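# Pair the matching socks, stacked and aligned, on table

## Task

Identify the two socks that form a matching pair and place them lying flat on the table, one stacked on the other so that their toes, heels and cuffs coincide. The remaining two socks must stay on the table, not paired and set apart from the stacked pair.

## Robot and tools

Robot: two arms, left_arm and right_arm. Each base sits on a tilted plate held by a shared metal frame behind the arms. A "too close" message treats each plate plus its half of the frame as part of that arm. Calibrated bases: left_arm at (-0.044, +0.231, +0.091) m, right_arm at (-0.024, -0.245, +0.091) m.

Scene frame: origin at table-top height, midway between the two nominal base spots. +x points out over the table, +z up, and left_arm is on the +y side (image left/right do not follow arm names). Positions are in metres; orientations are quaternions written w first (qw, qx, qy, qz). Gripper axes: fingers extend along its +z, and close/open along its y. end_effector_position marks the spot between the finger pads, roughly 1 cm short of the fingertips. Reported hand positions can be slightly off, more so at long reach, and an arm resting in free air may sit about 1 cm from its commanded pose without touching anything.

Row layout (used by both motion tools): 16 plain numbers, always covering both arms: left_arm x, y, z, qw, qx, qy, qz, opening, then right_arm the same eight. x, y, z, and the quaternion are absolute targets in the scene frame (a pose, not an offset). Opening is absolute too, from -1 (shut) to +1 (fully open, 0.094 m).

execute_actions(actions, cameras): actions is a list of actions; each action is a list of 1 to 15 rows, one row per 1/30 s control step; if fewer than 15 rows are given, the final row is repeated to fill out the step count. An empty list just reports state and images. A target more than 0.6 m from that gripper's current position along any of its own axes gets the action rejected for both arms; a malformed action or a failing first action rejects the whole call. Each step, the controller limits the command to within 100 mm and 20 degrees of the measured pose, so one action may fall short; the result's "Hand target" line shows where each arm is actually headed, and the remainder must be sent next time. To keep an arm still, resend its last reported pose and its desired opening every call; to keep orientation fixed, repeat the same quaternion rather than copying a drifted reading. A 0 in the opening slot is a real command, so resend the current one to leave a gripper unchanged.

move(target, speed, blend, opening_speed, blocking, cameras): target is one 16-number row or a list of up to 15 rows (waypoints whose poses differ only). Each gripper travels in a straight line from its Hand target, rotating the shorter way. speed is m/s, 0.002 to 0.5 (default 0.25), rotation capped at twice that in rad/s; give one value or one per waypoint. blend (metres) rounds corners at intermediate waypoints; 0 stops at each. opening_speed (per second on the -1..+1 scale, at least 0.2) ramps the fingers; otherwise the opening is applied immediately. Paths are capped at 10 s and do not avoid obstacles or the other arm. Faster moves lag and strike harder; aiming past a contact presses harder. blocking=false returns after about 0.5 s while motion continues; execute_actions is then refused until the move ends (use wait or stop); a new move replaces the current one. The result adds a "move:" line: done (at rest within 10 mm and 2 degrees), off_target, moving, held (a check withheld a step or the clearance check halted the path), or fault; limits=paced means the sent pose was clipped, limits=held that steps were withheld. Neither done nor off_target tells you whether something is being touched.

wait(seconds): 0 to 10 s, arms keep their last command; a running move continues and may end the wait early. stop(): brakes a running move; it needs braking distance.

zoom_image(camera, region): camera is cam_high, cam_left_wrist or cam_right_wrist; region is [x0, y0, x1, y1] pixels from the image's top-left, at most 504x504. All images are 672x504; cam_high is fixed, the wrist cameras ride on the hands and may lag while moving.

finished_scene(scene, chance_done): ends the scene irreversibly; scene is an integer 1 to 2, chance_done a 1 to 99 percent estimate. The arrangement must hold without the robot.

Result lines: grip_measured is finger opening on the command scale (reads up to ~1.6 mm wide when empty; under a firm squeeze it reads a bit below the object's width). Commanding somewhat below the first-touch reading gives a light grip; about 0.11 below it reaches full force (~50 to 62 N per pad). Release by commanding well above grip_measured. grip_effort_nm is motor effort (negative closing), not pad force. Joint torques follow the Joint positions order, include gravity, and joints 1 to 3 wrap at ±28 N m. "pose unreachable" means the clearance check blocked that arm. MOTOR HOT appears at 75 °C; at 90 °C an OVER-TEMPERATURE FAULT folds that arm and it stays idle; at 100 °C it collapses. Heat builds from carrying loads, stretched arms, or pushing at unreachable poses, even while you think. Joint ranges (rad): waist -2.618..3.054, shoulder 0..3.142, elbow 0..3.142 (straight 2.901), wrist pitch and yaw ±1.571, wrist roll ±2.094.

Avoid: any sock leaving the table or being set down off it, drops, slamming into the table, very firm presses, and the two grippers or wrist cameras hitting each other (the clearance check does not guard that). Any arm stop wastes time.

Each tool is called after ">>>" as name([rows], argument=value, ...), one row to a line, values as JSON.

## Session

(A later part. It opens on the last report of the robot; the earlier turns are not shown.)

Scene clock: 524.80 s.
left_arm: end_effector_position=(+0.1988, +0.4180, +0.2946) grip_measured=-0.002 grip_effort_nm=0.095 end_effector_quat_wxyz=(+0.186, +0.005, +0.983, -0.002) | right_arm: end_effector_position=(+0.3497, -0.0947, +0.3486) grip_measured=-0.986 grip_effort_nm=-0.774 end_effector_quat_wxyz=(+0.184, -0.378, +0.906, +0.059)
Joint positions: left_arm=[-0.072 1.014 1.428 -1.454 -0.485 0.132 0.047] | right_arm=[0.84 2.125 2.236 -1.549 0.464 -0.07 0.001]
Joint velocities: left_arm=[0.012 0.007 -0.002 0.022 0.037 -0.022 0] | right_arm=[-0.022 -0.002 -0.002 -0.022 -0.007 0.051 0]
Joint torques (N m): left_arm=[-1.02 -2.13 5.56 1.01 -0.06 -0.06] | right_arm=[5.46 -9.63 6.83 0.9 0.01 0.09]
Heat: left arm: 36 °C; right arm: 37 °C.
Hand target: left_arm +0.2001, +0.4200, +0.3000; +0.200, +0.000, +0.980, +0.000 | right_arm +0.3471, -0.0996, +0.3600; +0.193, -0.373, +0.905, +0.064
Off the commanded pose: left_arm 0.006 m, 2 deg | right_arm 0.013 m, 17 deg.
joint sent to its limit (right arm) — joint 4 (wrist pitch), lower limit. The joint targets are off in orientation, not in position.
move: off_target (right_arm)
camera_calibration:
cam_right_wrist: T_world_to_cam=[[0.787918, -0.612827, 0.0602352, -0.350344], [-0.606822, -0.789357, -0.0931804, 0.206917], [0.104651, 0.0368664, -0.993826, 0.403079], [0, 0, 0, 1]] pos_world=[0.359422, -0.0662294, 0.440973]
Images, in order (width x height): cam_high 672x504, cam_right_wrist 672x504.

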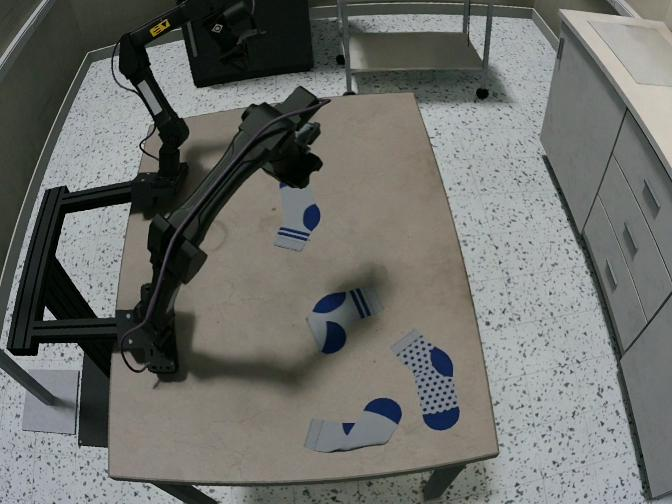

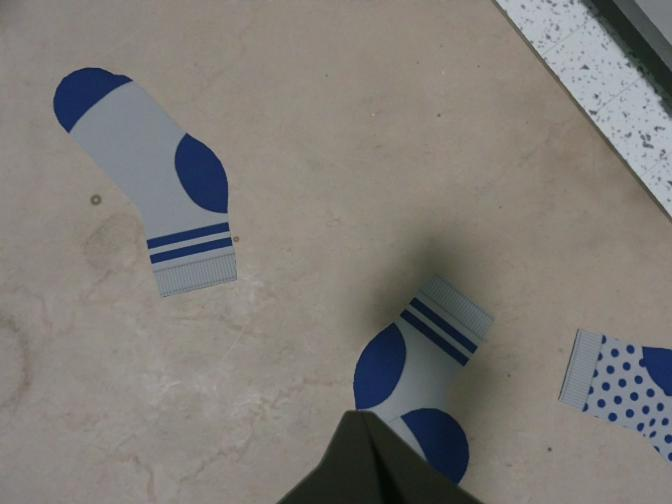

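>>> move([
  [0.3,0.25,0.3,0.05,-0.174,0.984,0.009,0,0.22,-0.45,0.28,0.2,0,0.98,0,0],
  [0.4,-0.1,0.15,0.05,-0.174,0.984,0.009,0,0.22,-0.45,0.28,0.2,0,0.98,0,0],
  [0.445,-0.18,0.06,0.05,-0.174,0.984,0.009,0,0.22,-0.45,0.28,0.2,0,0.98,0,0],
], cameras=["cam_high","cam_left_wrist"])

Scene clock: 537.00 s.
left_arm: end_effector_position=(+0.4375, -0.1727, +0.0606) grip_measured=-0.002 grip_effort_nm=0.095 end_effector_quat_wxyz=(+0.187, -0.165, +0.952, -0.177) | right_arm: end_effector_position=(+0.2184, -0.4570, +0.2837) grip_measured=-0.002 grip_effort_nm=0.090 end_effector_quat_wxyz=(+0.197, +0.003, +0.980, -0.012)
Joint positions: left_arm=[-0.735 3.142 2.704 -0.796 -0.505 -0.896 0.047] | right_arm=[-0.094 0.99 1.382 -1.336 0.405 -0.319 0.047]
Joint velocities: left_arm=[0.022 0.002 -0.007 -0.051 -0.007 0.007 -0.001] | right_arm=[0.007 -0.002 -0.002 -0.051 0.022 -0.022 -0.001]
Joint torques (N m): left_arm=[-5.91 -11.41 5.44 1.3 0.01 0.11] | right_arm=[0.34 -3.21 4.11 1.27 -0.16 -0.07]
Heat: left arm: 36 °C; right arm: 36 °C.
Hand target: left_arm +0.4339, -0.1777, +0.0552; +0.188, -0.158, +0.953, -0.177 | right_arm +0.2182, -0.4540, +0.2798; +0.196, -0.001, +0.981, -0.008
Off the commanded pose: left_arm 0.010 m, 27 deg; orientation clipped | right_arm 0.008 m, 1 deg.
elbow stopped short (left arm): the move would have taken joint 3 (elbow) straighter than the controller allows.
joint sent to its limit (left arm) — joint 2 (shoulder), upper limit. The joint targets are off in position and orientation.
move: off_target (left_arm); limits=paced
camera_calibration:
cam_left_wrist: T_world_to_cam=[[0.349289, -0.831019, 0.432903, -0.32113], [-0.917737, -0.396637, -0.0209221, 0.377631], [0.189092, -0.389983, -0.901198, -0.00882181], [0, 0, 0, 1]] pos_world=[0.460401, -0.120522, 0.138969]
Images, in order (width x height): cam_high 672x504, cam_left_wrist 672x504.

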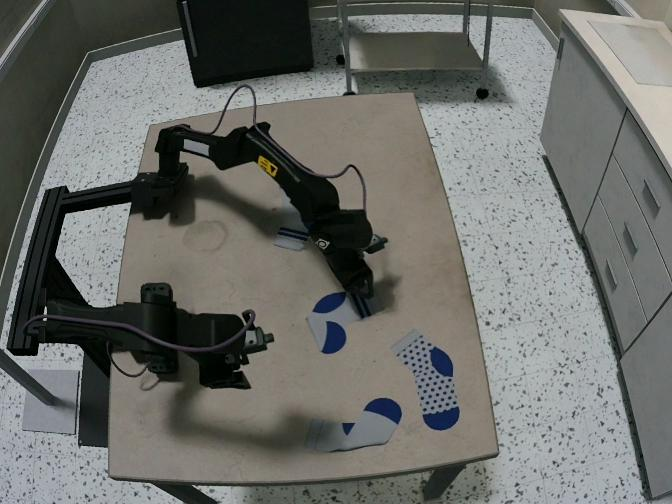

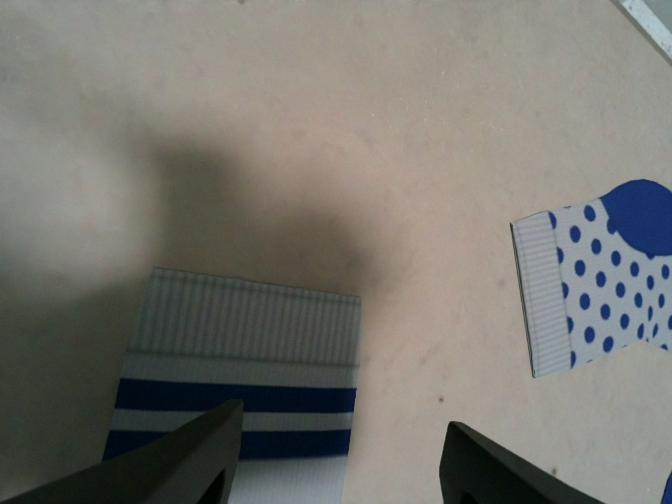

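>>> move([
  [0.4,-0.1,0.15,0.05,-0.174,0.984,0.009,0,0.22,-0.45,0.28,0.2,0,0.98,0,-0.15],
  [0.3,0.25,0.3,0.1,0,0.995,0,0,0.22,-0.45,0.28,0.2,0,0.98,0,-0.15],
  [0.2,0.42,0.3,0.2,0,0.98,0,0,0.4,-0.25,0.2,0.05,-0.174,0.984,0.009,-0.15],
  [0.2,0.42,0.3,0.2,0,0.98,0,0,0.452,-0.175,0.04,0.05,-0.174,0.984,0.009,-0.15],
], cameras=["cam_right_wrist"])

Scene clock: 547.30 s.
left_arm: end_effector_position=(+0.2075, +0.4191, +0.3044) grip_measured=-0.002 grip_effort_nm=0.090 end_effector_quat_wxyz=(+0.193, +0.001, +0.981, -0.005) | right_arm: end_effector_position=(+0.4475, -0.1748, +0.0390) grip_measured=-0.148 grip_effort_nm=-0.129 end_effector_quat_wxyz=(+0.043, -0.178, +0.983, +0.005)
Joint positions: left_arm=[-0.089 1.049 1.485 -1.467 -0.487 0.114 0.047] | right_arm=[0.287 2.408 1.812 -0.888 0.507 -0.113 0.04]
Joint velocities: left_arm=[-0.002 -0.017 0.007 -0.051 -0.066 -0.022 0] | right_arm=[0.012 -0.032 0.012 0.022 0.022 0.037 0]
Joint torques (N m): left_arm=[-0.14 -1.39 4.29 1.14 0.11 0.06] | right_arm=[6.38 -11.58 7.06 0.72 -0.07 -0.07]
Heat: left arm: 38 °C; right arm: 35 °C.
Hand target: left_arm +0.2103, +0.4187, +0.3047; +0.200, -0.002, +0.980, -0.008 | right_arm +0.4562, -0.1719, +0.0397; +0.054, -0.175, +0.983, +0.009
Off the commanded pose: left_arm 0.009 m, 1 deg | right_arm 0.005 m, 1 deg.
elbow stopped short (left arm): the move would have taken joint 3 (elbow) straighter than the controller allows.
move: done
camera_calibration:
cam_right_wrist: T_world_to_cam=[[0.467179, -0.884152, -0.00424998, -0.359202], [-0.86581, -0.458451, 0.200488, 0.336446], [-0.179211, -0.0899844, -0.979687, 0.192414], [0, 0, 0, 1]] pos_world=[0.493593, -0.146031, 0.119526]
Images, in order (width x height): cam_right_wrist 672x504.

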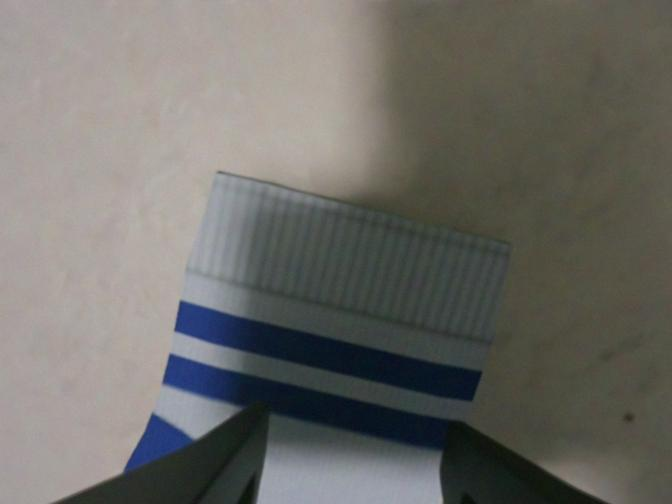

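>>> move([
  [0.2,0.42,0.3,0.2,0,0.98,0,0,0.47,-0.166,0.03,0.05,-0.174,0.984,0.009,-0.15],
  [0.2,0.42,0.3,0.2,0,0.98,0,0,0.47,-0.166,-0.003,0.05,-0.174,0.984,0.009,-0.15],
], speed=[0.1,0.03], cameras=["cam_right_wrist"])

Scene clock: 552.03 s.
left_arm: end_effector_position=(+0.1991, +0.4173, +0.2985) grip_measured=-0.002 grip_effort_nm=0.090 end_effector_quat_wxyz=(+0.191, +0.005, +0.982, -0.004) | right_arm: end_effector_position=(+0.4767, -0.1720, +0.0218) grip_measured=-0.148 grip_effort_nm=-0.129 end_effector_quat_wxyz=(+0.065, -0.168, +0.984, +0.008)
Joint positions: left_arm=[-0.085 1.013 1.44 -1.461 -0.486 0.124 0.047] | right_arm=[0.258 2.496 1.916 -0.838 0.5 -0.15 0.04]
Joint velocities: left_arm=[-0.007 0.002 -0.002 -0.022 -0.037 -0.007 0.001] | right_arm=[-0.007 -0.022 -0.002 0.007 -0.022 0.022 0]
Joint torques (N m): left_arm=[-0.06 -1.8 4.37 1.08 0 0.03] | right_arm=[5.81 -9.73 4.34 1 -0.06 -0.1]
Heat: left arm: 37 °C; right arm: 35 °C.
Hand target: left_arm +0.2000, +0.4200, +0.3001; +0.200, +0.000, +0.980, +0.000 | right_arm +0.4690, -0.1665, -0.0021; +0.049, -0.174, +0.984, +0.009
Off the commanded pose: left_arm 0.003 m, 1 deg | right_arm 0.026 m, 2 deg.
move: off_target (right_arm)
camera_calibration:
cam_right_wrist: T_world_to_cam=[[0.448901, -0.893578, 0.00251144, -0.363522], [-0.882743, -0.443018, 0.156525, 0.378164], [-0.138754, -0.0724809, -0.987671, 0.164982], [0, 0, 0, 1]] pos_world=[0.519899, -0.145343, 0.104669]
Images, in order (width x height): cam_right_wrist 672x504.

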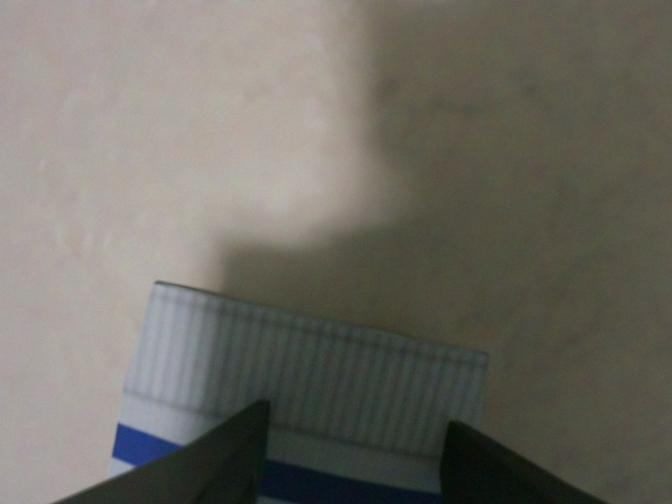

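>>> move(target=[0.2,0.42,0.3,0.2,0,0.98,0,0,0.47,-0.166,-0.005,0.05,-0.174,0.984,0.009,-1], opening_speed=0.6, cameras=["cam_right_wrist"])

>>> move([
  [0.2,0.42,0.3,0.2,0,0.98,0,0,0.44,-0.17,0.12,0.05,-0.174,0.984,0.009,-1],
], speed=0.1, cameras=["cam_high","cam_right_wrist"])

Scene clock: 557.17 s.
left_arm: end_effector_position=(+0.1991, +0.4173, +0.2985) grip_measured=-0.002 grip_effort_nm=0.095 end_effector_quat_wxyz=(+0.191, +0.005, +0.982, -0.004) | right_arm: end_effector_position=(+0.4818, -0.1701, +0.0219) grip_measured=-0.981 grip_effort_nm=-0.984 end_effector_quat_wxyz=(+0.075, -0.163, +0.984, +0.012)
Joint positions: left_arm=[-0.085 1.013 1.44 -1.461 -0.486 0.124 0.047] | right_arm=[0.257 2.496 1.916 -0.813 0.492 -0.153 0.001]
Joint velocities: left_arm=[-0.007 -0.007 -0.022 -0.022 0.007 0.037 0] | right_arm=[-0.012 -0.022 -0.002 -0.037 -0.022 0.022 -0.001]
Joint torques (N m): left_arm=[-0.24 -1.99 4.3 1.09 -0.01 0.06] | right_arm=[5.76 -9.58 4.23 0.81 0.02 -0.08]
Heat: left arm: 37 °C; right arm: 36 °C.
Hand target: left_arm +0.2001, +0.4200, +0.3000; +0.200, +0.000, +0.980, +0.000 | right_arm +0.4691, -0.1663, -0.0042; +0.050, -0.174, +0.983, +0.009
Off the commanded pose: left_arm 0.003 m, 1 deg | right_arm 0.030 m, 3 deg.
move: off_target (right_arm)
camera_calibration:
cam_right_wrist: T_world_to_cam=[[0.441648, -0.897188, -0.000873287, -0.36113], [-0.888959, -0.437729, 0.134704, 0.387883], [-0.121237, -0.0587156, -0.990885, 0.159912], [0, 0, 0, 1]] pos_world=[0.523692, -0.144824, 0.105889]
Images, in order (width x height): cam_right_wrist 672x504.

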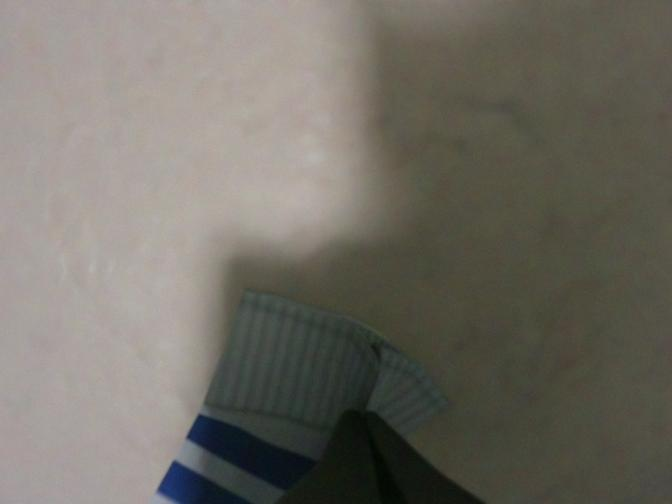

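Scene clock: 559.17 s.
left_arm: end_effector_position=(+0.1991, +0.4173, +0.2985) grip_measured=-0.002 grip_effort_nm=0.095 end_effector_quat_wxyz=(+0.191, +0.006, +0.982, -0.004) | right_arm: end_effector_position=(+0.4317, -0.1688, +0.0973) grip_measured=-0.982 grip_effort_nm=-0.994 end_effector_quat_wxyz=(+0.029, -0.180, +0.983, +0.008)
Joint positions: left_arm=[-0.085 1.013 1.44 -1.461 -0.486 0.124 0.047] | right_arm=[0.366 2.344 1.893 -1.107 0.5 -0.012 0.001]
Joint velocities: left_arm=[0.002 -0.007 0.002 -0.022 -0.051 0.007 0] | right_arm=[0.007 0.017 -0.002 -0.051 -0.081 0.022 -0.001]
Joint torques (N m): left_arm=[-0.1 -1.99 4.37 1.14 -0.02 0.02] | right_arm=[7.83 -14.79 7.6 0.27 0.06 0.07]
Heat: left arm: 36 °C; right arm: 37 °C.
Hand target: left_arm +0.2001, +0.4200, +0.3000; +0.200, +0.000, +0.980, +0.000 | right_arm +0.4391, -0.1699, +0.1196; +0.051, -0.174, +0.983, +0.010
Off the commanded pose: left_arm 0.003 m, 1 deg | right_arm 0.024 m, 3 deg.
move: off_target (right_arm)
camera_calibration:
cam_right_wrist: T_world_to_cam=[[0.47103, -0.881902, -0.0194827, -0.346143], [-0.85766, -0.463023, 0.22367, 0.30732], [-0.206276, -0.0886458, -0.97447, 0.258608], [0, 0, 0, 1]] pos_world=[0.479965, -0.140044, 0.176524]
Images, in order (width x height): cam_high 672x504, cam_right_wrist 672x504.

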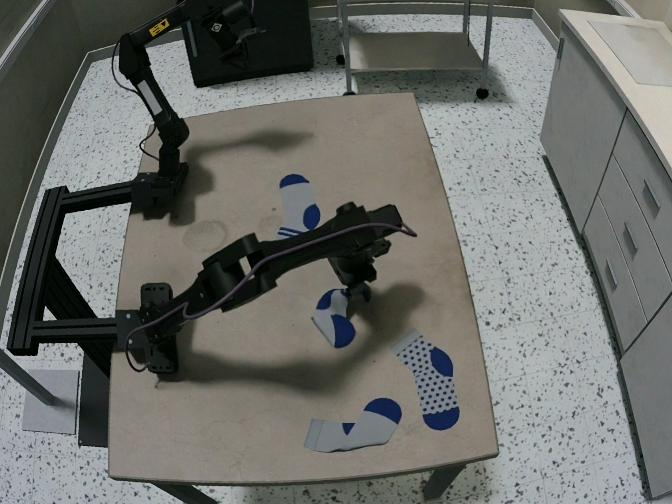

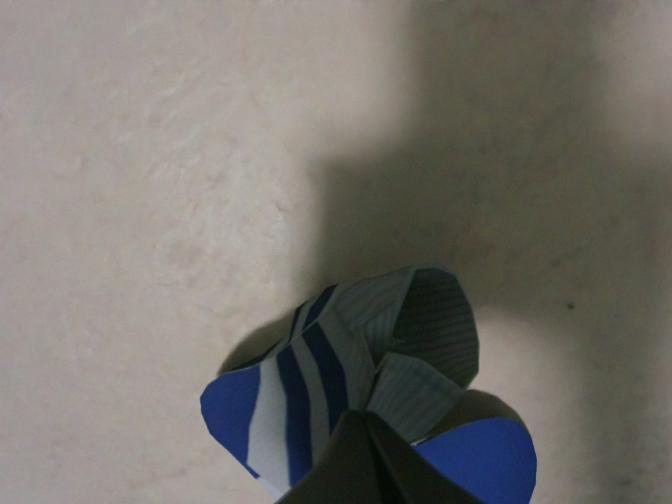

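>>> move([
  [0.2,0.42,0.3,0.2,0,0.98,0,0,0.42,-0.16,0.2,0.05,-0.174,0.984,0.009,-1],
  [0.2,0.42,0.3,0.2,0,0.98,0,0,0.41,-0.05,0.37,0.05,-0.174,0.984,0.009,-1],
  [0.2,0.42,0.3,0.2,0,0.98,0,0,0.42,0.0,0.36,0.08,0.3,0.95,-0.03,-1],
], speed=0.15, cameras=["cam_high","cam_left_wrist","cam_right_wrist"])

>>> zoom_image(camera="cam_high", region=[200, 100, 470, 330])

Scene clock: 569.37 s.
left_arm: end_effector_position=(+0.1991, +0.4173, +0.2985) grip_measured=-0.002 grip_effort_nm=0.095 end_effector_quat_wxyz=(+0.191, +0.006, +0.982, -0.004) | right_arm: end_effector_position=(+0.4183, -0.0123, +0.3582) grip_measured=-0.982 grip_effort_nm=-0.994 end_effector_quat_wxyz=(+0.236, +0.271, +0.917, +0.171)
Joint positions: left_arm=[-0.085 1.013 1.44 -1.461 -0.486 0.124 0.047] | right_arm=[0.903 2.587 2.856 -1.543 0.68 1.219 0.001]
Joint velocities: left_arm=[-0.002 -0.007 -0.007 0.007 -0.022 0.037 0] | right_arm=[-0.012 -0.027 0.012 -0.051 -0.066 0.007 -0.002]
Joint torques (N m): left_arm=[-0.1 -2.03 4.27 1.09 -0.03 0.07] | right_arm=[7.28 -9.61 6.69 1.48 0.2 0.08]
Heat: left arm: 36 °C; right arm: 37 °C.
Hand target: left_arm +0.2001, +0.4200, +0.3000; +0.200, +0.000, +0.980, +0.000 | right_arm +0.4156, -0.0011, +0.3610; +0.243, +0.270, +0.914, +0.178
Off the commanded pose: left_arm 0.003 m, 1 deg | right_arm 0.013 m, 30 deg; orientation clipped.
elbow stopped short (right arm): the move would have taken joint 3 (elbow) straighter than the controller allows.
move: off_target (right_arm); limits=paced
camera_calibration:
cam_left_wrist: T_world_to_cam=[[0.0973711, -0.993878, 0.0521983, 0.381293], [-0.986652, -0.103276, -0.125904, 0.320456], [0.130524, -0.0392421, -0.990668, 0.372785], [0, 0, 0, 1]] pos_world=[0.230395, 0.426683, 0.38975]
cam_right_wrist: T_world_to_cam=[[-0.308896, -0.856709, -0.413077, 0.270896], [-0.905988, 0.397212, -0.146313, 0.473247], [0.289427, 0.329048, -0.898866, 0.294667], [0, 0, 0, 1]] pos_world=[0.427151, -0.0528596, 0.446009]

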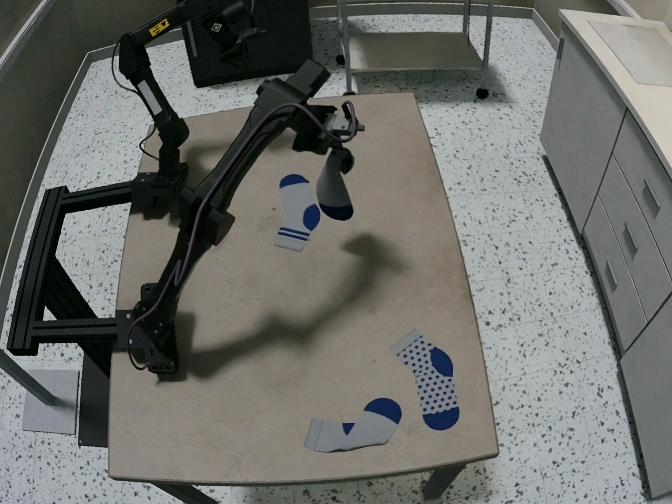

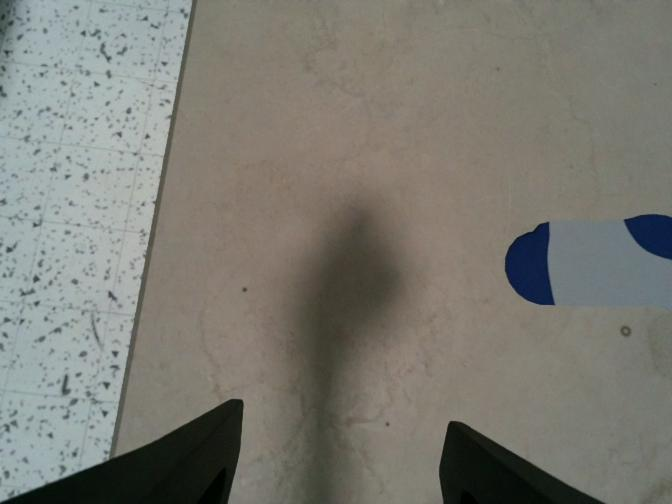

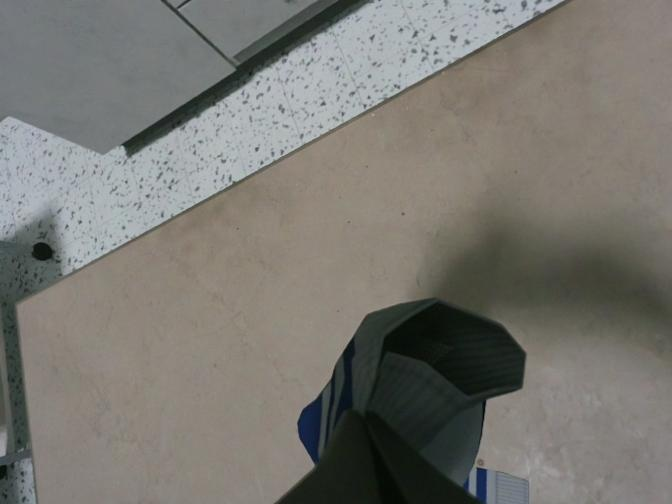

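Scaled by 1.867.

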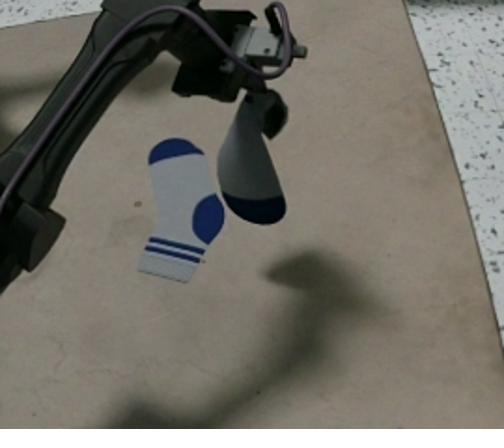

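>>> move([
  [0.2,0.42,0.3,0.2,0,0.98,0,0,0.33,0.1,0.37,0.08,0.53,0.84,-0.05,-1],
  [0.2,0.42,0.3,0.2,0,0.98,0,0,0.31,0.17,0.3,0.08,0.53,0.84,-0.05,-1],
], speed=0.12, cameras=["cam_high","cam_left_wrist","cam_right_wrist"])

>>> zoom_image(camera="cam_high", region=[200, 70, 420, 280])

Scene clock: 580.87 s.
left_arm: end_effector_position=(+0.1991, +0.4173, +0.2985) grip_measured=-0.002 grip_effort_nm=0.095 end_effector_quat_wxyz=(+0.191, +0.006, +0.982, -0.004) | right_arm: end_effector_position=(+0.3150, +0.1625, +0.2995) grip_measured=-0.982 grip_effort_nm=-0.989 end_effector_quat_wxyz=(+0.117, +0.485, +0.825, +0.267)
Joint positions: left_arm=[-0.085 1.013 1.44 -1.461 -0.486 0.124 0.047] | right_arm=[1.137 2.866 2.861 -1.376 0.583 2.001 0.001]
Joint velocities: left_arm=[0.002 0.007 0.007 -0.037 -0.051 0.037 0] | right_arm=[0.002 -0.002 0.002 0.037 -0.022 -0.037 0]
Joint torques (N m): left_arm=[-0.18 -1.92 4.45 1.11 -0.03 0.04] | right_arm=[6.13 -12.52 7.15 1.48 0.09 0.09]
Heat: left arm: 35 °C; right arm: 38 °C.
Hand target: left_arm +0.2001, +0.4200, +0.3000; +0.200, +0.000, +0.980, +0.000 | right_arm +0.3097, +0.1706, +0.3001; +0.116, +0.483, +0.824, +0.274
Off the commanded pose: left_arm 0.003 m, 1 deg | right_arm 0.009 m, 37 deg; orientation clipped.
elbow stopped short (right arm): the move would have taken joint 3 (elbow) straighter than the controller allows.
move: off_target (right_arm); limits=paced
camera_calibration:
cam_left_wrist: T_world_to_cam=[[0.0973711, -0.993878, 0.0521983, 0.381293], [-0.986652, -0.103276, -0.125904, 0.320456], [0.130524, -0.0392421, -0.990668, 0.372785], [0, 0, 0, 1]] pos_world=[0.230395, 0.426683, 0.38975]
cam_right_wrist: T_world_to_cam=[[-0.657804, -0.486673, -0.574843, 0.462655], [-0.699209, 0.678304, 0.225854, 0.0793254], [0.280001, 0.550503, -0.786477, 0.147614], [0, 0, 0, 1]] pos_world=[0.318469, 0.0900927, 0.364132]

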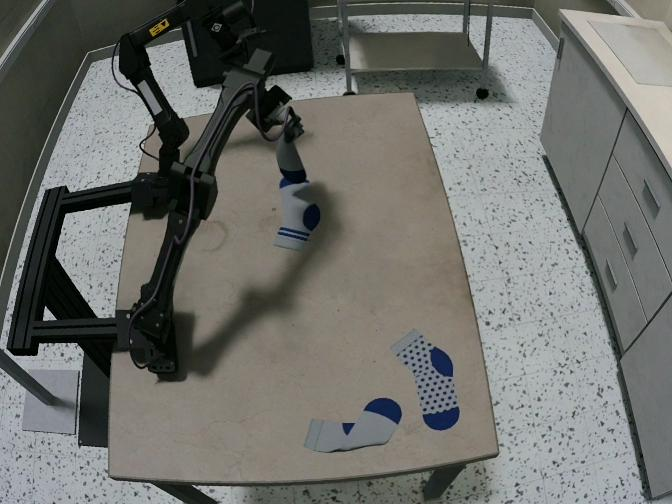

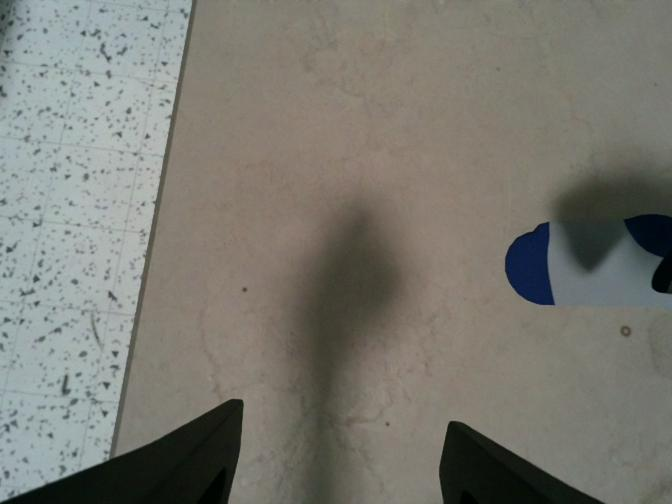

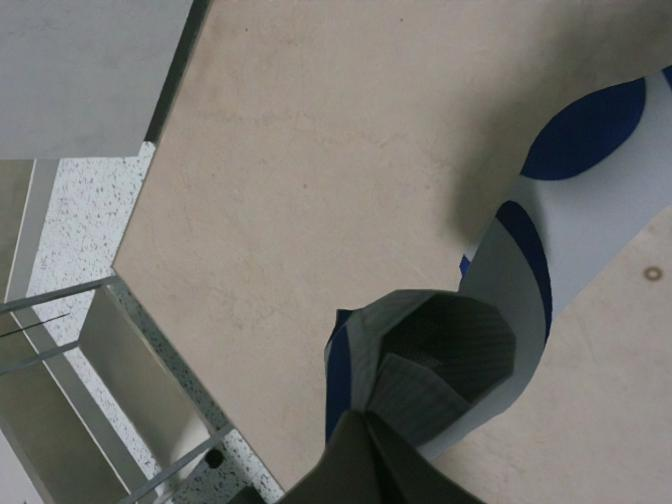

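Scaled by 2.291.

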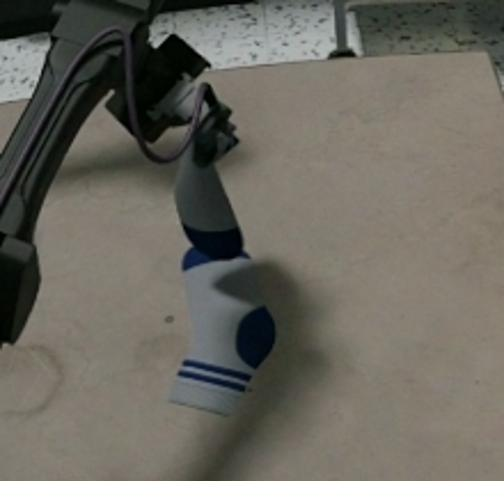

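>>> move([
  [0.2,0.42,0.3,0.2,0,0.98,0,0,0.36,0.08,0.36,0.08,0.53,0.84,-0.05,-1],
  [0.2,0.42,0.3,0.2,0,0.98,0,0,0.42,0.03,0.3,0.06,0.574,0.816,-0.04,-1],
  [0.2,0.42,0.3,0.2,0,0.98,0,0,0.43,0.03,0.25,0.06,0.609,0.793,-0.04,-1],
], speed=[0.12,0.12,0.06], cameras=["cam_high","cam_right_wrist"])

>>> zoom_image(camera="cam_high", region=[220, 100, 440, 310])

Scene clock: 594.47 s.
left_arm: end_effector_position=(+0.1991, +0.4173, +0.2985) grip_measured=-0.002 grip_effort_nm=0.090 end_effector_quat_wxyz=(+0.191, +0.006, +0.982, -0.004) | right_arm: end_effector_position=(+0.4315, +0.0279, +0.2570) grip_measured=-0.982 grip_effort_nm=-0.994 end_effector_quat_wxyz=(+0.123, +0.584, +0.782, +0.178)
Joint positions: left_arm=[-0.085 1.013 1.44 -1.461 -0.486 0.124 0.047] | right_arm=[0.834 2.788 2.861 -1.483 0.619 1.953 0.001]
Joint velocities: left_arm=[-0.007 -0.002 -0.007 0.007 0.007 -0.022 0] | right_arm=[-0.007 -0.007 -0.002 -0.022 0.066 -0.022 0]
Joint torques (N m): left_arm=[-0.12 -1.83 4.38 1.11 -0.03 0.01] | right_arm=[6.35 -11.47 6.86 0.94 0.19 0.07]
Heat: left arm: 35 °C; right arm: 41 °C.
Hand target: left_arm +0.2001, +0.4200, +0.3000; +0.200, +0.000, +0.980, +0.000 | right_arm +0.4300, +0.0291, +0.2491; +0.126, +0.584, +0.784, +0.168
Off the commanded pose: left_arm 0.003 m, 1 deg | right_arm 0.007 m, 26 deg; orientation clipped.
elbow stopped short (right arm): the move would have taken joint 3 (elbow) straighter than the controller allows.
move: off_target (right_arm); limits=paced
camera_calibration:
cam_right_wrist: T_world_to_cam=[[-0.818009, -0.370503, -0.439987, 0.480571], [-0.49742, 0.839767, 0.217637, 0.172264], [0.288851, 0.396887, -0.871232, 0.177916], [0, 0, 0, 1]] pos_world=[0.427408, -0.0372209, 0.32896]
Images, in order (width x height): cam_high 672x504, cam_right_wrist 672x504.

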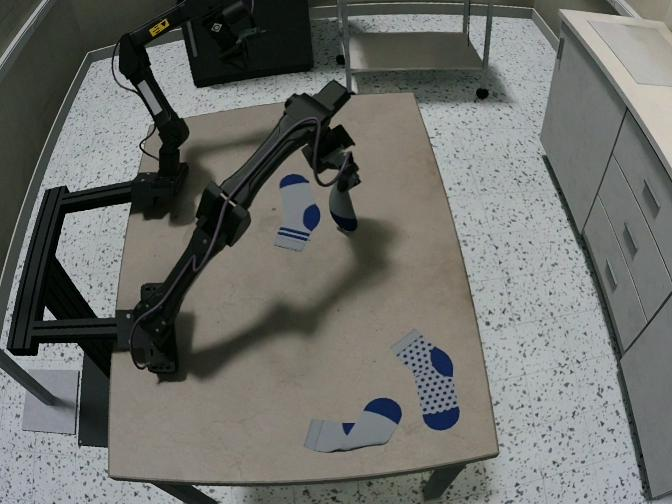

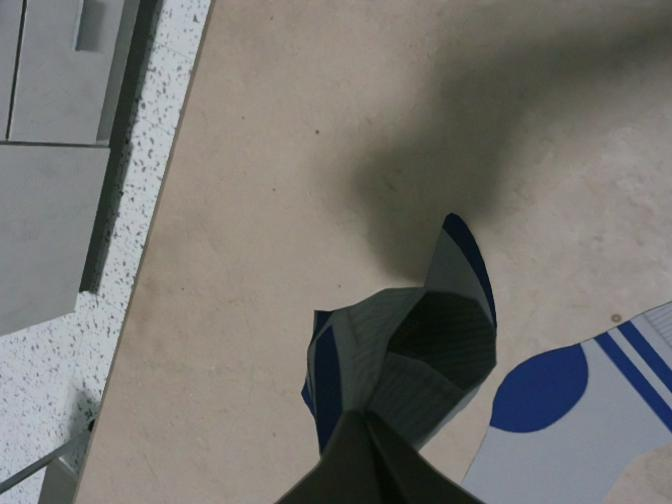

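Scaled by 2.291.

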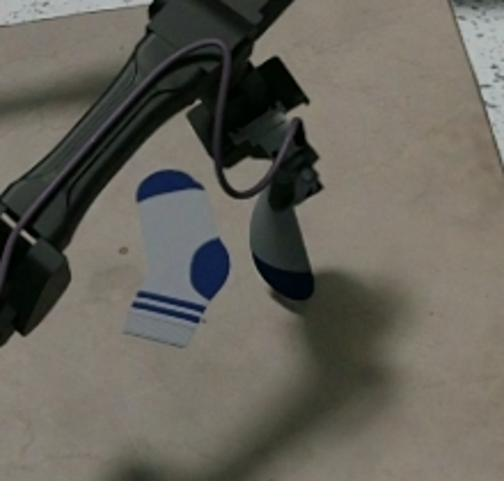

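>>> move([
  [0.2,0.42,0.3,0.2,0,0.98,0,0,0.43,-0.1,0.3,0.06,0.574,0.816,-0.04,-1],
  [0.2,0.42,0.3,0.2,0,0.98,0,0,0.43,-0.13,0.24,0.06,0.574,0.816,-0.04,-1],
], speed=[0.12,0.06], cameras=["cam_high","cam_right_wrist"])

>>> zoom_image(camera="cam_high", region=[220, 150, 440, 360])

Scene clock: 604.30 s.
left_arm: end_effector_position=(+0.1991, +0.4173, +0.2985) grip_measured=-0.002 grip_effort_nm=0.100 end_effector_quat_wxyz=(+0.191, +0.006, +0.982, -0.004) | right_arm: end_effector_position=(+0.4364, -0.1249, +0.2387) grip_measured=-0.982 grip_effort_nm=-0.994 end_effector_quat_wxyz=(+0.106, +0.575, +0.810, +0.053)
Joint positions: left_arm=[-0.085 1.013 1.44 -1.461 -0.486 0.124 0.047] | right_arm=[0.626 2.44 2.423 -1.547 0.641 1.803 0.001]
Joint velocities: left_arm=[0.012 -0.007 -0.012 -0.037 -0.022 -0.022 0] | right_arm=[0.002 -0.007 -0.012 -0.007 -0.022 -0.022 0]
Joint torques (N m): left_arm=[-0.16 -1.91 4.36 1.1 -0.06 0.06] | right_arm=[6.38 -12.82 4.1 0.48 0.18 -0.07]
Heat: left arm: 35 °C; right arm: 41 °C.
Hand target: left_arm +0.2001, +0.4200, +0.3000; +0.200, +0.000, +0.980, +0.000 | right_arm +0.4309, -0.1300, +0.2388; +0.107, +0.565, +0.817, +0.041
Off the commanded pose: left_arm 0.003 m, 1 deg | right_arm 0.008 m, 12 deg.
elbow stopped short (right arm): the move would have taken joint 3 (elbow) straighter than the controller allows.
joint sent to its limit (right arm) — joint 4 (wrist pitch), lower limit. The joint targets are off in orientation, not in position.
move: off_target (right_arm); limits=paced
camera_calibration:
cam_right_wrist: T_world_to_cam=[[-0.866858, -0.450622, -0.2133, 0.377166], [-0.483828, 0.863591, 0.141851, 0.322083], [0.120283, 0.226165, -0.966634, 0.296253], [0, 0, 0, 1]] pos_world=[0.447148, -0.175191, 0.32113]
Images, in order (width x height): cam_high 672x504, cam_right_wrist 672x504.

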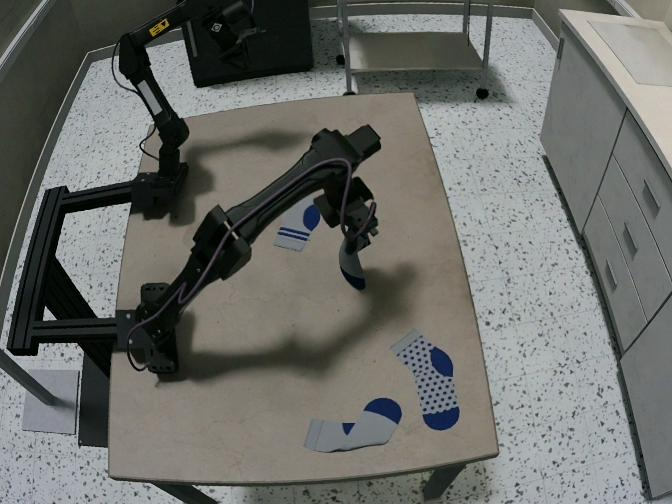

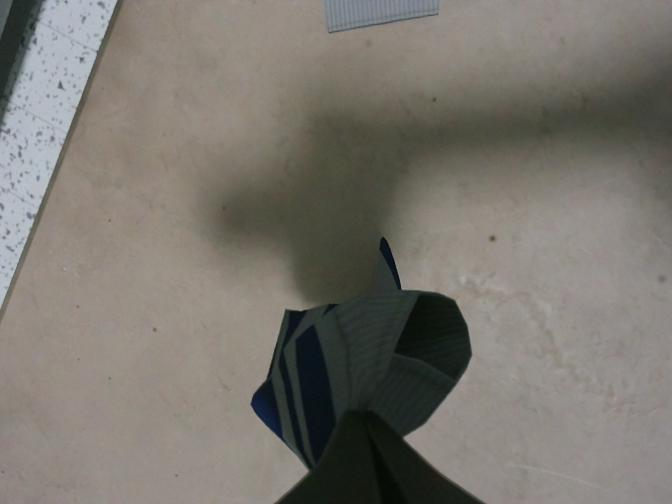

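Scaled by 2.291.

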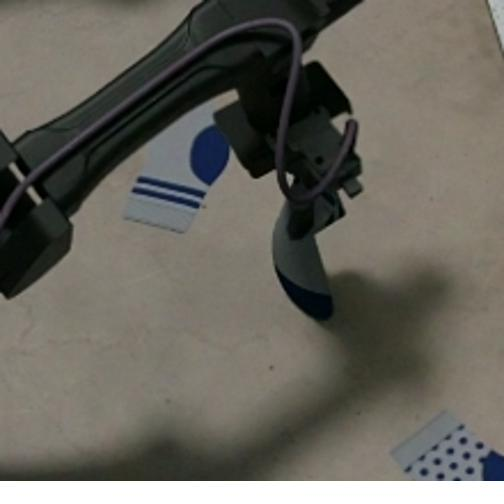

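>>> move([
  [0.2,0.42,0.3,0.2,0,0.98,0,0,0.44,-0.13,0.21,0.06,0.574,0.816,-0.04,-1],
  [0.2,0.42,0.3,0.2,0,0.98,0,0,0.44,-0.07,0.16,0.06,0.574,0.816,-0.04,-1],
  [0.2,0.42,0.3,0.2,0,0.98,0,0,0.44,0.0,0.1,0.06,0.574,0.816,-0.04,-1],
  [0.2,0.42,0.3,0.2,0,0.98,0,0,0.44,0.06,0.03,0.06,0.574,0.816,-0.04,-1],
  [0.2,0.42,0.3,0.2,0,0.98,0,0,0.44,0.085,0.008,0.06,0.574,0.816,-0.04,-1],
], speed=[0.06,0.06,0.06,0.06,0.04], cameras=["cam_high","cam_right_wrist"])

>>> zoom_image(camera="cam_high", region=[220, 150, 440, 360])

Scene clock: 616.50 s.
left_arm: end_effector_position=(+0.1991, +0.4173, +0.2985) grip_measured=-0.002 grip_effort_nm=0.090 end_effector_quat_wxyz=(+0.191, +0.006, +0.982, -0.004) | right_arm: end_effector_position=(+0.4574, +0.0737, +0.0284) grip_measured=-0.982 grip_effort_nm=-0.984 end_effector_quat_wxyz=(+0.102, +0.579, +0.801, +0.115)
Joint positions: left_arm=[-0.085 1.013 1.44 -1.461 -0.486 0.124 0.047] | right_arm=[0.667 3.114 2.667 -1.013 0.591 1.808 0.001]
Joint velocities: left_arm=[0.007 -0.012 -0.012 0.095 -0.051 -0.051 0] | right_arm=[0.007 -0.027 -0.002 0.022 0.037 -0.007 0]
Joint torques (N m): left_arm=[-0.08 -1.81 4.21 1.09 -0.01 0.04] | right_arm=[8.25 -13.41 3.97 1.09 -0.06 -0.11]
Heat: left arm: 35 °C; right arm: 41 °C.
Hand target: left_arm +0.2001, +0.4200, +0.3000; +0.200, +0.000, +0.980, +0.000 | right_arm +0.4398, +0.0841, +0.0094; +0.093, +0.562, +0.816, +0.101
Off the commanded pose: left_arm 0.003 m, 1 deg | right_arm 0.029 m, 18 deg.
elbow stopped short (right arm): the move would have taken joint 3 (elbow) straighter than the controller allows.
joint sent to its limit (right arm) — joint 2 (shoulder), upper limit. The joint targets are off in orientation, not in position.
move: off_target (right_arm)
camera_calibration:
cam_right_wrist: T_world_to_cam=[[-0.851322, -0.419552, -0.315004, 0.433476], [-0.49203, 0.846862, 0.201817, 0.19391], [0.182093, 0.326803, -0.927384, 0.00874116], [0, 0, 0, 1]] pos_world=[0.462846, 0.014794, 0.105519]
Images, in order (width x height): cam_high 672x504, cam_right_wrist 672x504.

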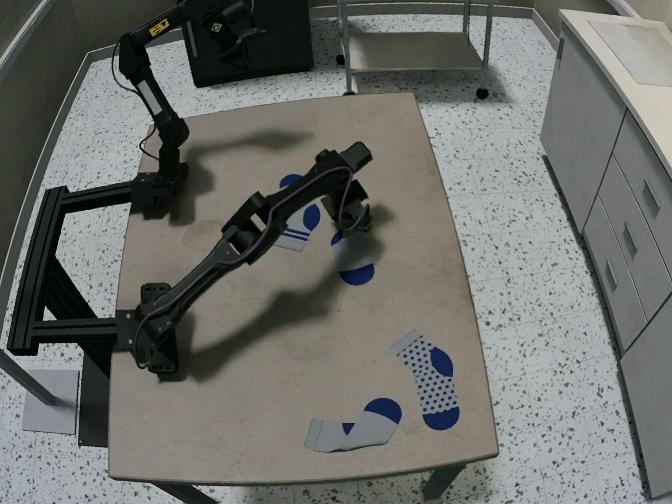

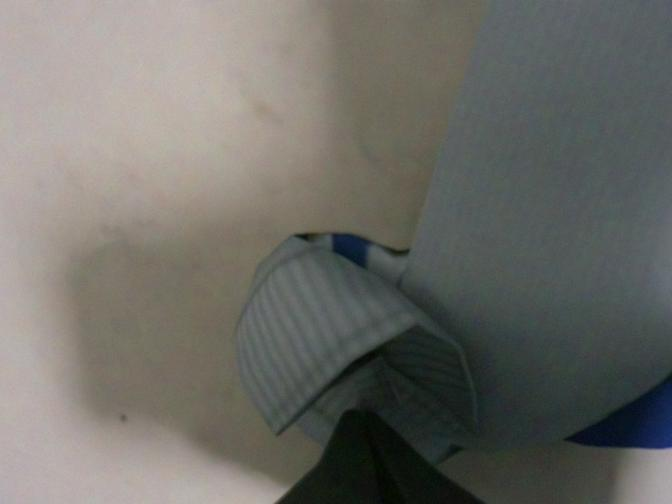

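Scaled by 2.291.

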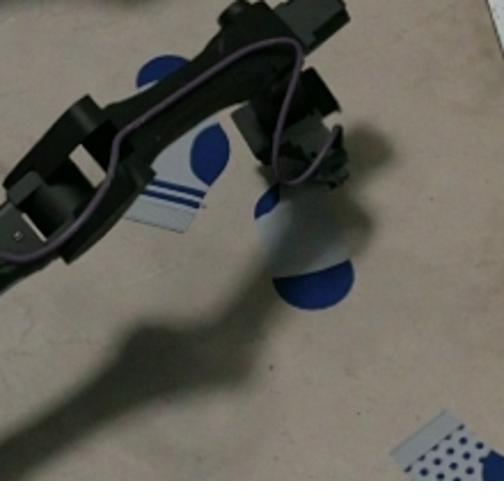

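>>> move(target=[0.2,0.42,0.3,0.2,0,0.98,0,0,0.44,0.085,0.008,0.06,0.574,0.816,-0.04,0], opening_speed=0.8, cameras=[])

>>> move([
  [0.2,0.42,0.3,0.2,0,0.98,0,0,0.42,0.05,0.15,0.06,0.574,0.816,-0.04,0],
  [0.2,0.42,0.3,0.2,0,0.98,0,0,0.3,-0.2,0.3,0.1,0,0.995,0,0],
], cameras=["cam_high","cam_right_wrist"])

>>> zoom_image(camera="cam_high", region=[220, 150, 440, 360])

Scene clock: 621.27 s.
left_arm: end_effector_position=(+0.1991, +0.4173, +0.2985) grip_measured=-0.002 grip_effort_nm=0.095 end_effector_quat_wxyz=(+0.191, +0.006, +0.982, -0.004) | right_arm: end_effector_position=(+0.4629, +0.0807, +0.0314) grip_measured=-0.002 grip_effort_nm=0.110 end_effector_quat_wxyz=(+0.104, +0.583, +0.795, +0.133)
Joint positions: left_arm=[-0.085 1.013 1.44 -1.461 -0.486 0.124 0.047] | right_arm=[0.671 3.114 2.665 -0.971 0.585 1.805 0.047]
Joint velocities: left_arm=[-0.002 -0.007 0.002 -0.022 0.007 -0.066 -0.001] | right_arm=[-0.002 0.002 -0.002 0.022 0.007 -0.007 0]
Joint torques (N m): left_arm=[-0.27 -1.78 4.36 1.11 -0.01 0.05] | right_arm=[7.91 -13.5 3.93 0.72 0.04 -0.08]
Heat: left arm: 35 °C; right arm: 42 °C.
Hand target: left_arm +0.2001, +0.4200, +0.3000; +0.200, +0.000, +0.980, +0.000 | right_arm +0.4401, +0.0840, +0.0086; +0.094, +0.562, +0.815, +0.101
Off the commanded pose: left_arm 0.003 m, 1 deg | right_arm 0.033 m, 21 deg; orientation clipped.
joint sent to its limit (right arm) — joint 2 (shoulder), upper limit. The joint targets are off in orientation, not in position.
move: off_target (right_arm); limits=paced
No camera images: "cameras" was empty.

Scene clock: 625.27 s.
left_arm: end_effector_position=(+0.1991, +0.4173, +0.2985) grip_measured=-0.002 grip_effort_nm=0.095 end_effector_quat_wxyz=(+0.191, +0.006, +0.982, -0.004) | right_arm: end_effector_position=(+0.3052, -0.1968, +0.3025) grip_measured=-0.002 grip_effort_nm=0.095 end_effector_quat_wxyz=(+0.121, +0.008, +0.993, +0.016)
Joint positions: left_arm=[-0.085 1.013 1.44 -1.461 -0.486 0.124 0.047] | right_arm=[0.762 1.811 1.759 -1.554 0.59 0.727 0.047]
Joint velocities: left_arm=[-0.002 -0.002 -0.007 0.007 -0.007 0.037 0] | right_arm=[0.002 0.012 0.017 -0.037 -0.007 -0.037 -0.001]
Joint torques (N m): left_arm=[-0.24 -2.1 4.33 1.13 -0.04 0.06] | right_arm=[3.63 -6.35 4.12 0.61 0.06 -0.07]
Heat: left arm: 35 °C; right arm: 42 °C.
Hand target: left_arm +0.2001, +0.4200, +0.3000; +0.200, +0.000, +0.980, +0.000 | right_arm +0.2999, -0.2004, +0.2987; +0.112, -0.002, +0.994, +0.009
Off the commanded pose: left_arm 0.003 m, 1 deg | right_arm 0.007 m, 3 deg.
elbow stopped short (right arm): the move would have taken joint 3 (elbow) straighter than the controller allows.
joint sent to its limit (right arm) — joint 4 (wrist pitch), lower limit. The joint targets still meet the commanded pose.
move: off_target (right_arm)
camera_calibration:
cam_right_wrist: T_world_to_cam=[[0.116398, -0.992932, -0.0231633, -0.219725], [-0.992238, -0.117281, 0.0413341, 0.304232], [-0.0437586, 0.0181723, -0.998877, 0.4088], [0, 0, 0, 1]] pos_world=[0.345335, -0.18992, 0.390676]
Images, in order (width x height): cam_high 672x504, cam_right_wrist 672x504.

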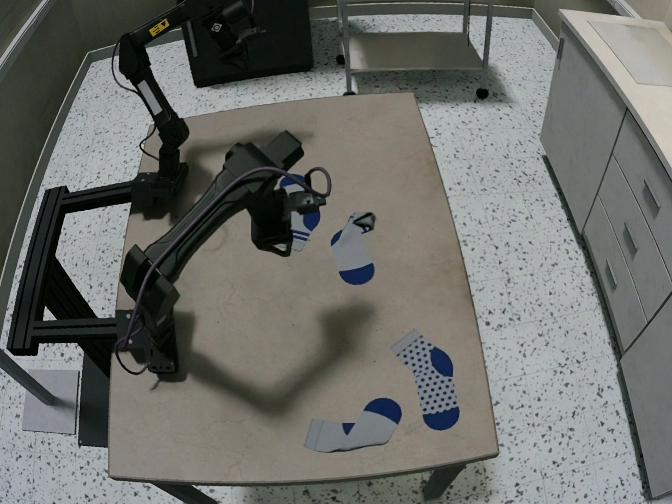

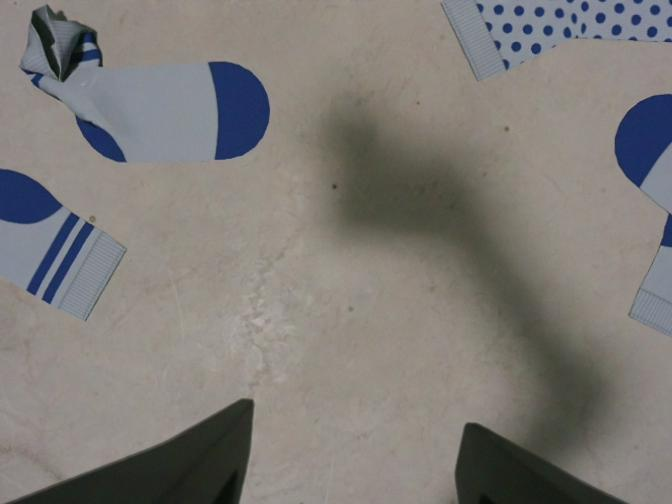

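Scaled by 2.291.

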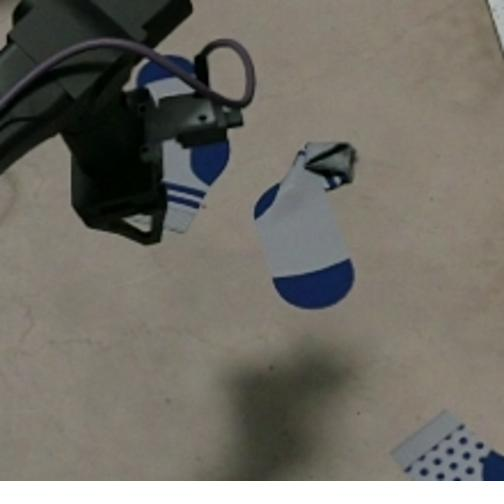

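>>> move([
  [0.2,0.42,0.3,0.2,0,0.98,0,0,0.4,-0.08,0.2,0.07,0.7,0.7,-0.07,-0.15],
  [0.2,0.42,0.3,0.2,0,0.98,0,0,0.437,-0.085,0.05,0.07,0.7,0.7,-0.07,-0.15],
], cameras=["cam_right_wrist"])

Scene clock: 639.23 s.
left_arm: end_effector_position=(+0.1991, +0.4173, +0.2985) grip_measured=-0.002 grip_effort_nm=0.090 end_effector_quat_wxyz=(+0.191, +0.006, +0.982, -0.004) | right_arm: end_effector_position=(+0.4339, -0.0905, +0.0508) grip_measured=-0.148 grip_effort_nm=-0.129 end_effector_quat_wxyz=(+0.060, +0.684, +0.725, -0.060)
Joint positions: left_arm=[-0.085 1.013 1.44 -1.461 -0.486 0.124 0.047] | right_arm=[0.496 2.827 2.42 -1.393 0.642 2.099 0.04]
Joint velocities: left_arm=[-0.002 0.002 -0.007 -0.037 0.022 -0.066 0] | right_arm=[0.002 0.007 -0.017 0.037 -0.007 -0.022 0.001]
Joint torques (N m): left_arm=[-0.03 -1.85 4.48 1.11 -0.06 0.02] | right_arm=[7.95 -12.57 7.16 0.32 0.25 0.1]
Heat: left arm: 35 °C; right arm: 39 °C.
Hand target: left_arm +0.2001, +0.4200, +0.3000; +0.200, +0.000, +0.980, +0.000 | right_arm +0.4378, -0.0847, +0.0492; +0.070, +0.687, +0.722, -0.054
Off the commanded pose: left_arm 0.003 m, 1 deg | right_arm 0.006 m, 4 deg.
joint sent to its limit (right arm) — joint 6 (wrist roll), upper limit. The joint targets are off in orientation, not in position.
move: off_target (right_arm)
camera_calibration:
cam_right_wrist: T_world_to_cam=[[-0.982841, -0.184358, 0.00589853, 0.413751], [-0.182425, 0.976268, 0.116712, 0.198498], [-0.0272753, 0.113633, -0.993148, 0.162351], [0, 0, 0, 1]] pos_world=[0.44729, -0.135958, 0.135631]
Images, in order (width x height): cam_right_wrist 672x504.

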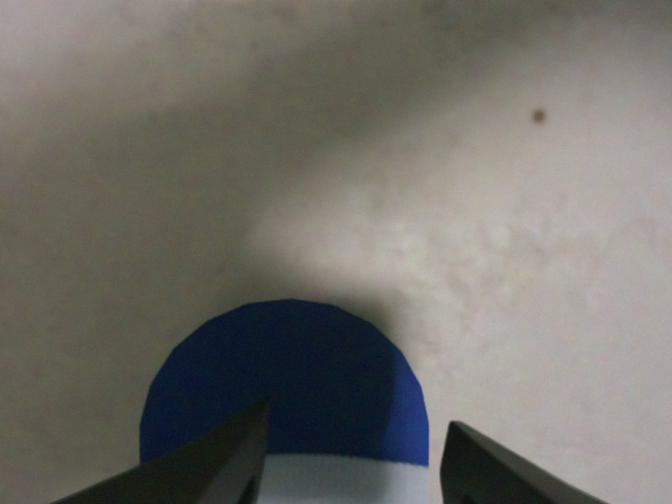

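>>> move([
  [0.2,0.42,0.3,0.2,0,0.98,0,0,0.455,-0.08,0.03,0.07,0.69,0.71,-0.07,-0.15],
  [0.2,0.42,0.3,0.2,0,0.98,0,0,0.455,-0.08,-0.003,0.07,0.69,0.71,-0.07,-0.15],
], speed=[0.1,0.03], cameras=["cam_right_wrist"])

Scene clock: 642.80 s.
left_arm: end_effector_position=(+0.1991, +0.4173, +0.2985) grip_measured=-0.002 grip_effort_nm=0.095 end_effector_quat_wxyz=(+0.191, +0.006, +0.982, -0.004) | right_arm: end_effector_position=(+0.4595, -0.0798, +0.0226) grip_measured=-0.148 grip_effort_nm=-0.129 end_effector_quat_wxyz=(+0.071, +0.699, +0.710, -0.048)
Joint positions: left_arm=[-0.085 1.013 1.44 -1.461 -0.486 0.124 0.047] | right_arm=[0.467 3.075 2.82 -1.491 0.66 2.09 0.04]
Joint velocities: left_arm=[-0.002 0.007 0.002 0.007 -0.007 -0.051 0.001] | right_arm=[0.002 0.002 -0.012 -0.037 0.007 -0.051 0]
Joint torques (N m): left_arm=[-0.28 -1.89 4.38 1.12 -0.01 0.06] | right_arm=[6.12 -10.84 5.81 0.4 0.26 -0.11]
Heat: left arm: 35 °C; right arm: 40 °C.
Hand target: left_arm +0.2001, +0.4200, +0.3000; +0.200, +0.000, +0.980, +0.000 | right_arm +0.4535, -0.0809, -0.0020; +0.072, +0.693, +0.714, -0.067
Off the commanded pose: left_arm 0.003 m, 1 deg | right_arm 0.026 m, 3 deg.
move: off_target (right_arm)
camera_calibration:
cam_right_wrist: T_world_to_cam=[[-0.988926, -0.145211, -0.0306544, 0.447707], [-0.147796, 0.982381, 0.114385, 0.180701], [0.0135042, 0.117649, -0.992963, 0.11538], [0, 0, 0, 1]] pos_world=[0.467898, -0.12608, 0.107623]
Images, in order (width x height): cam_right_wrist 672x504.

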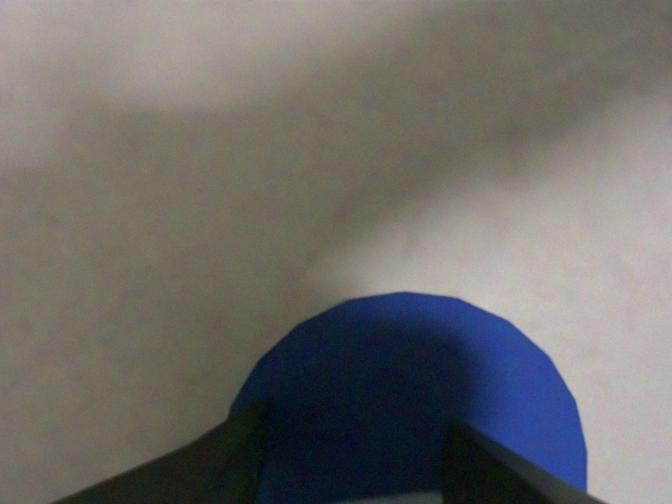

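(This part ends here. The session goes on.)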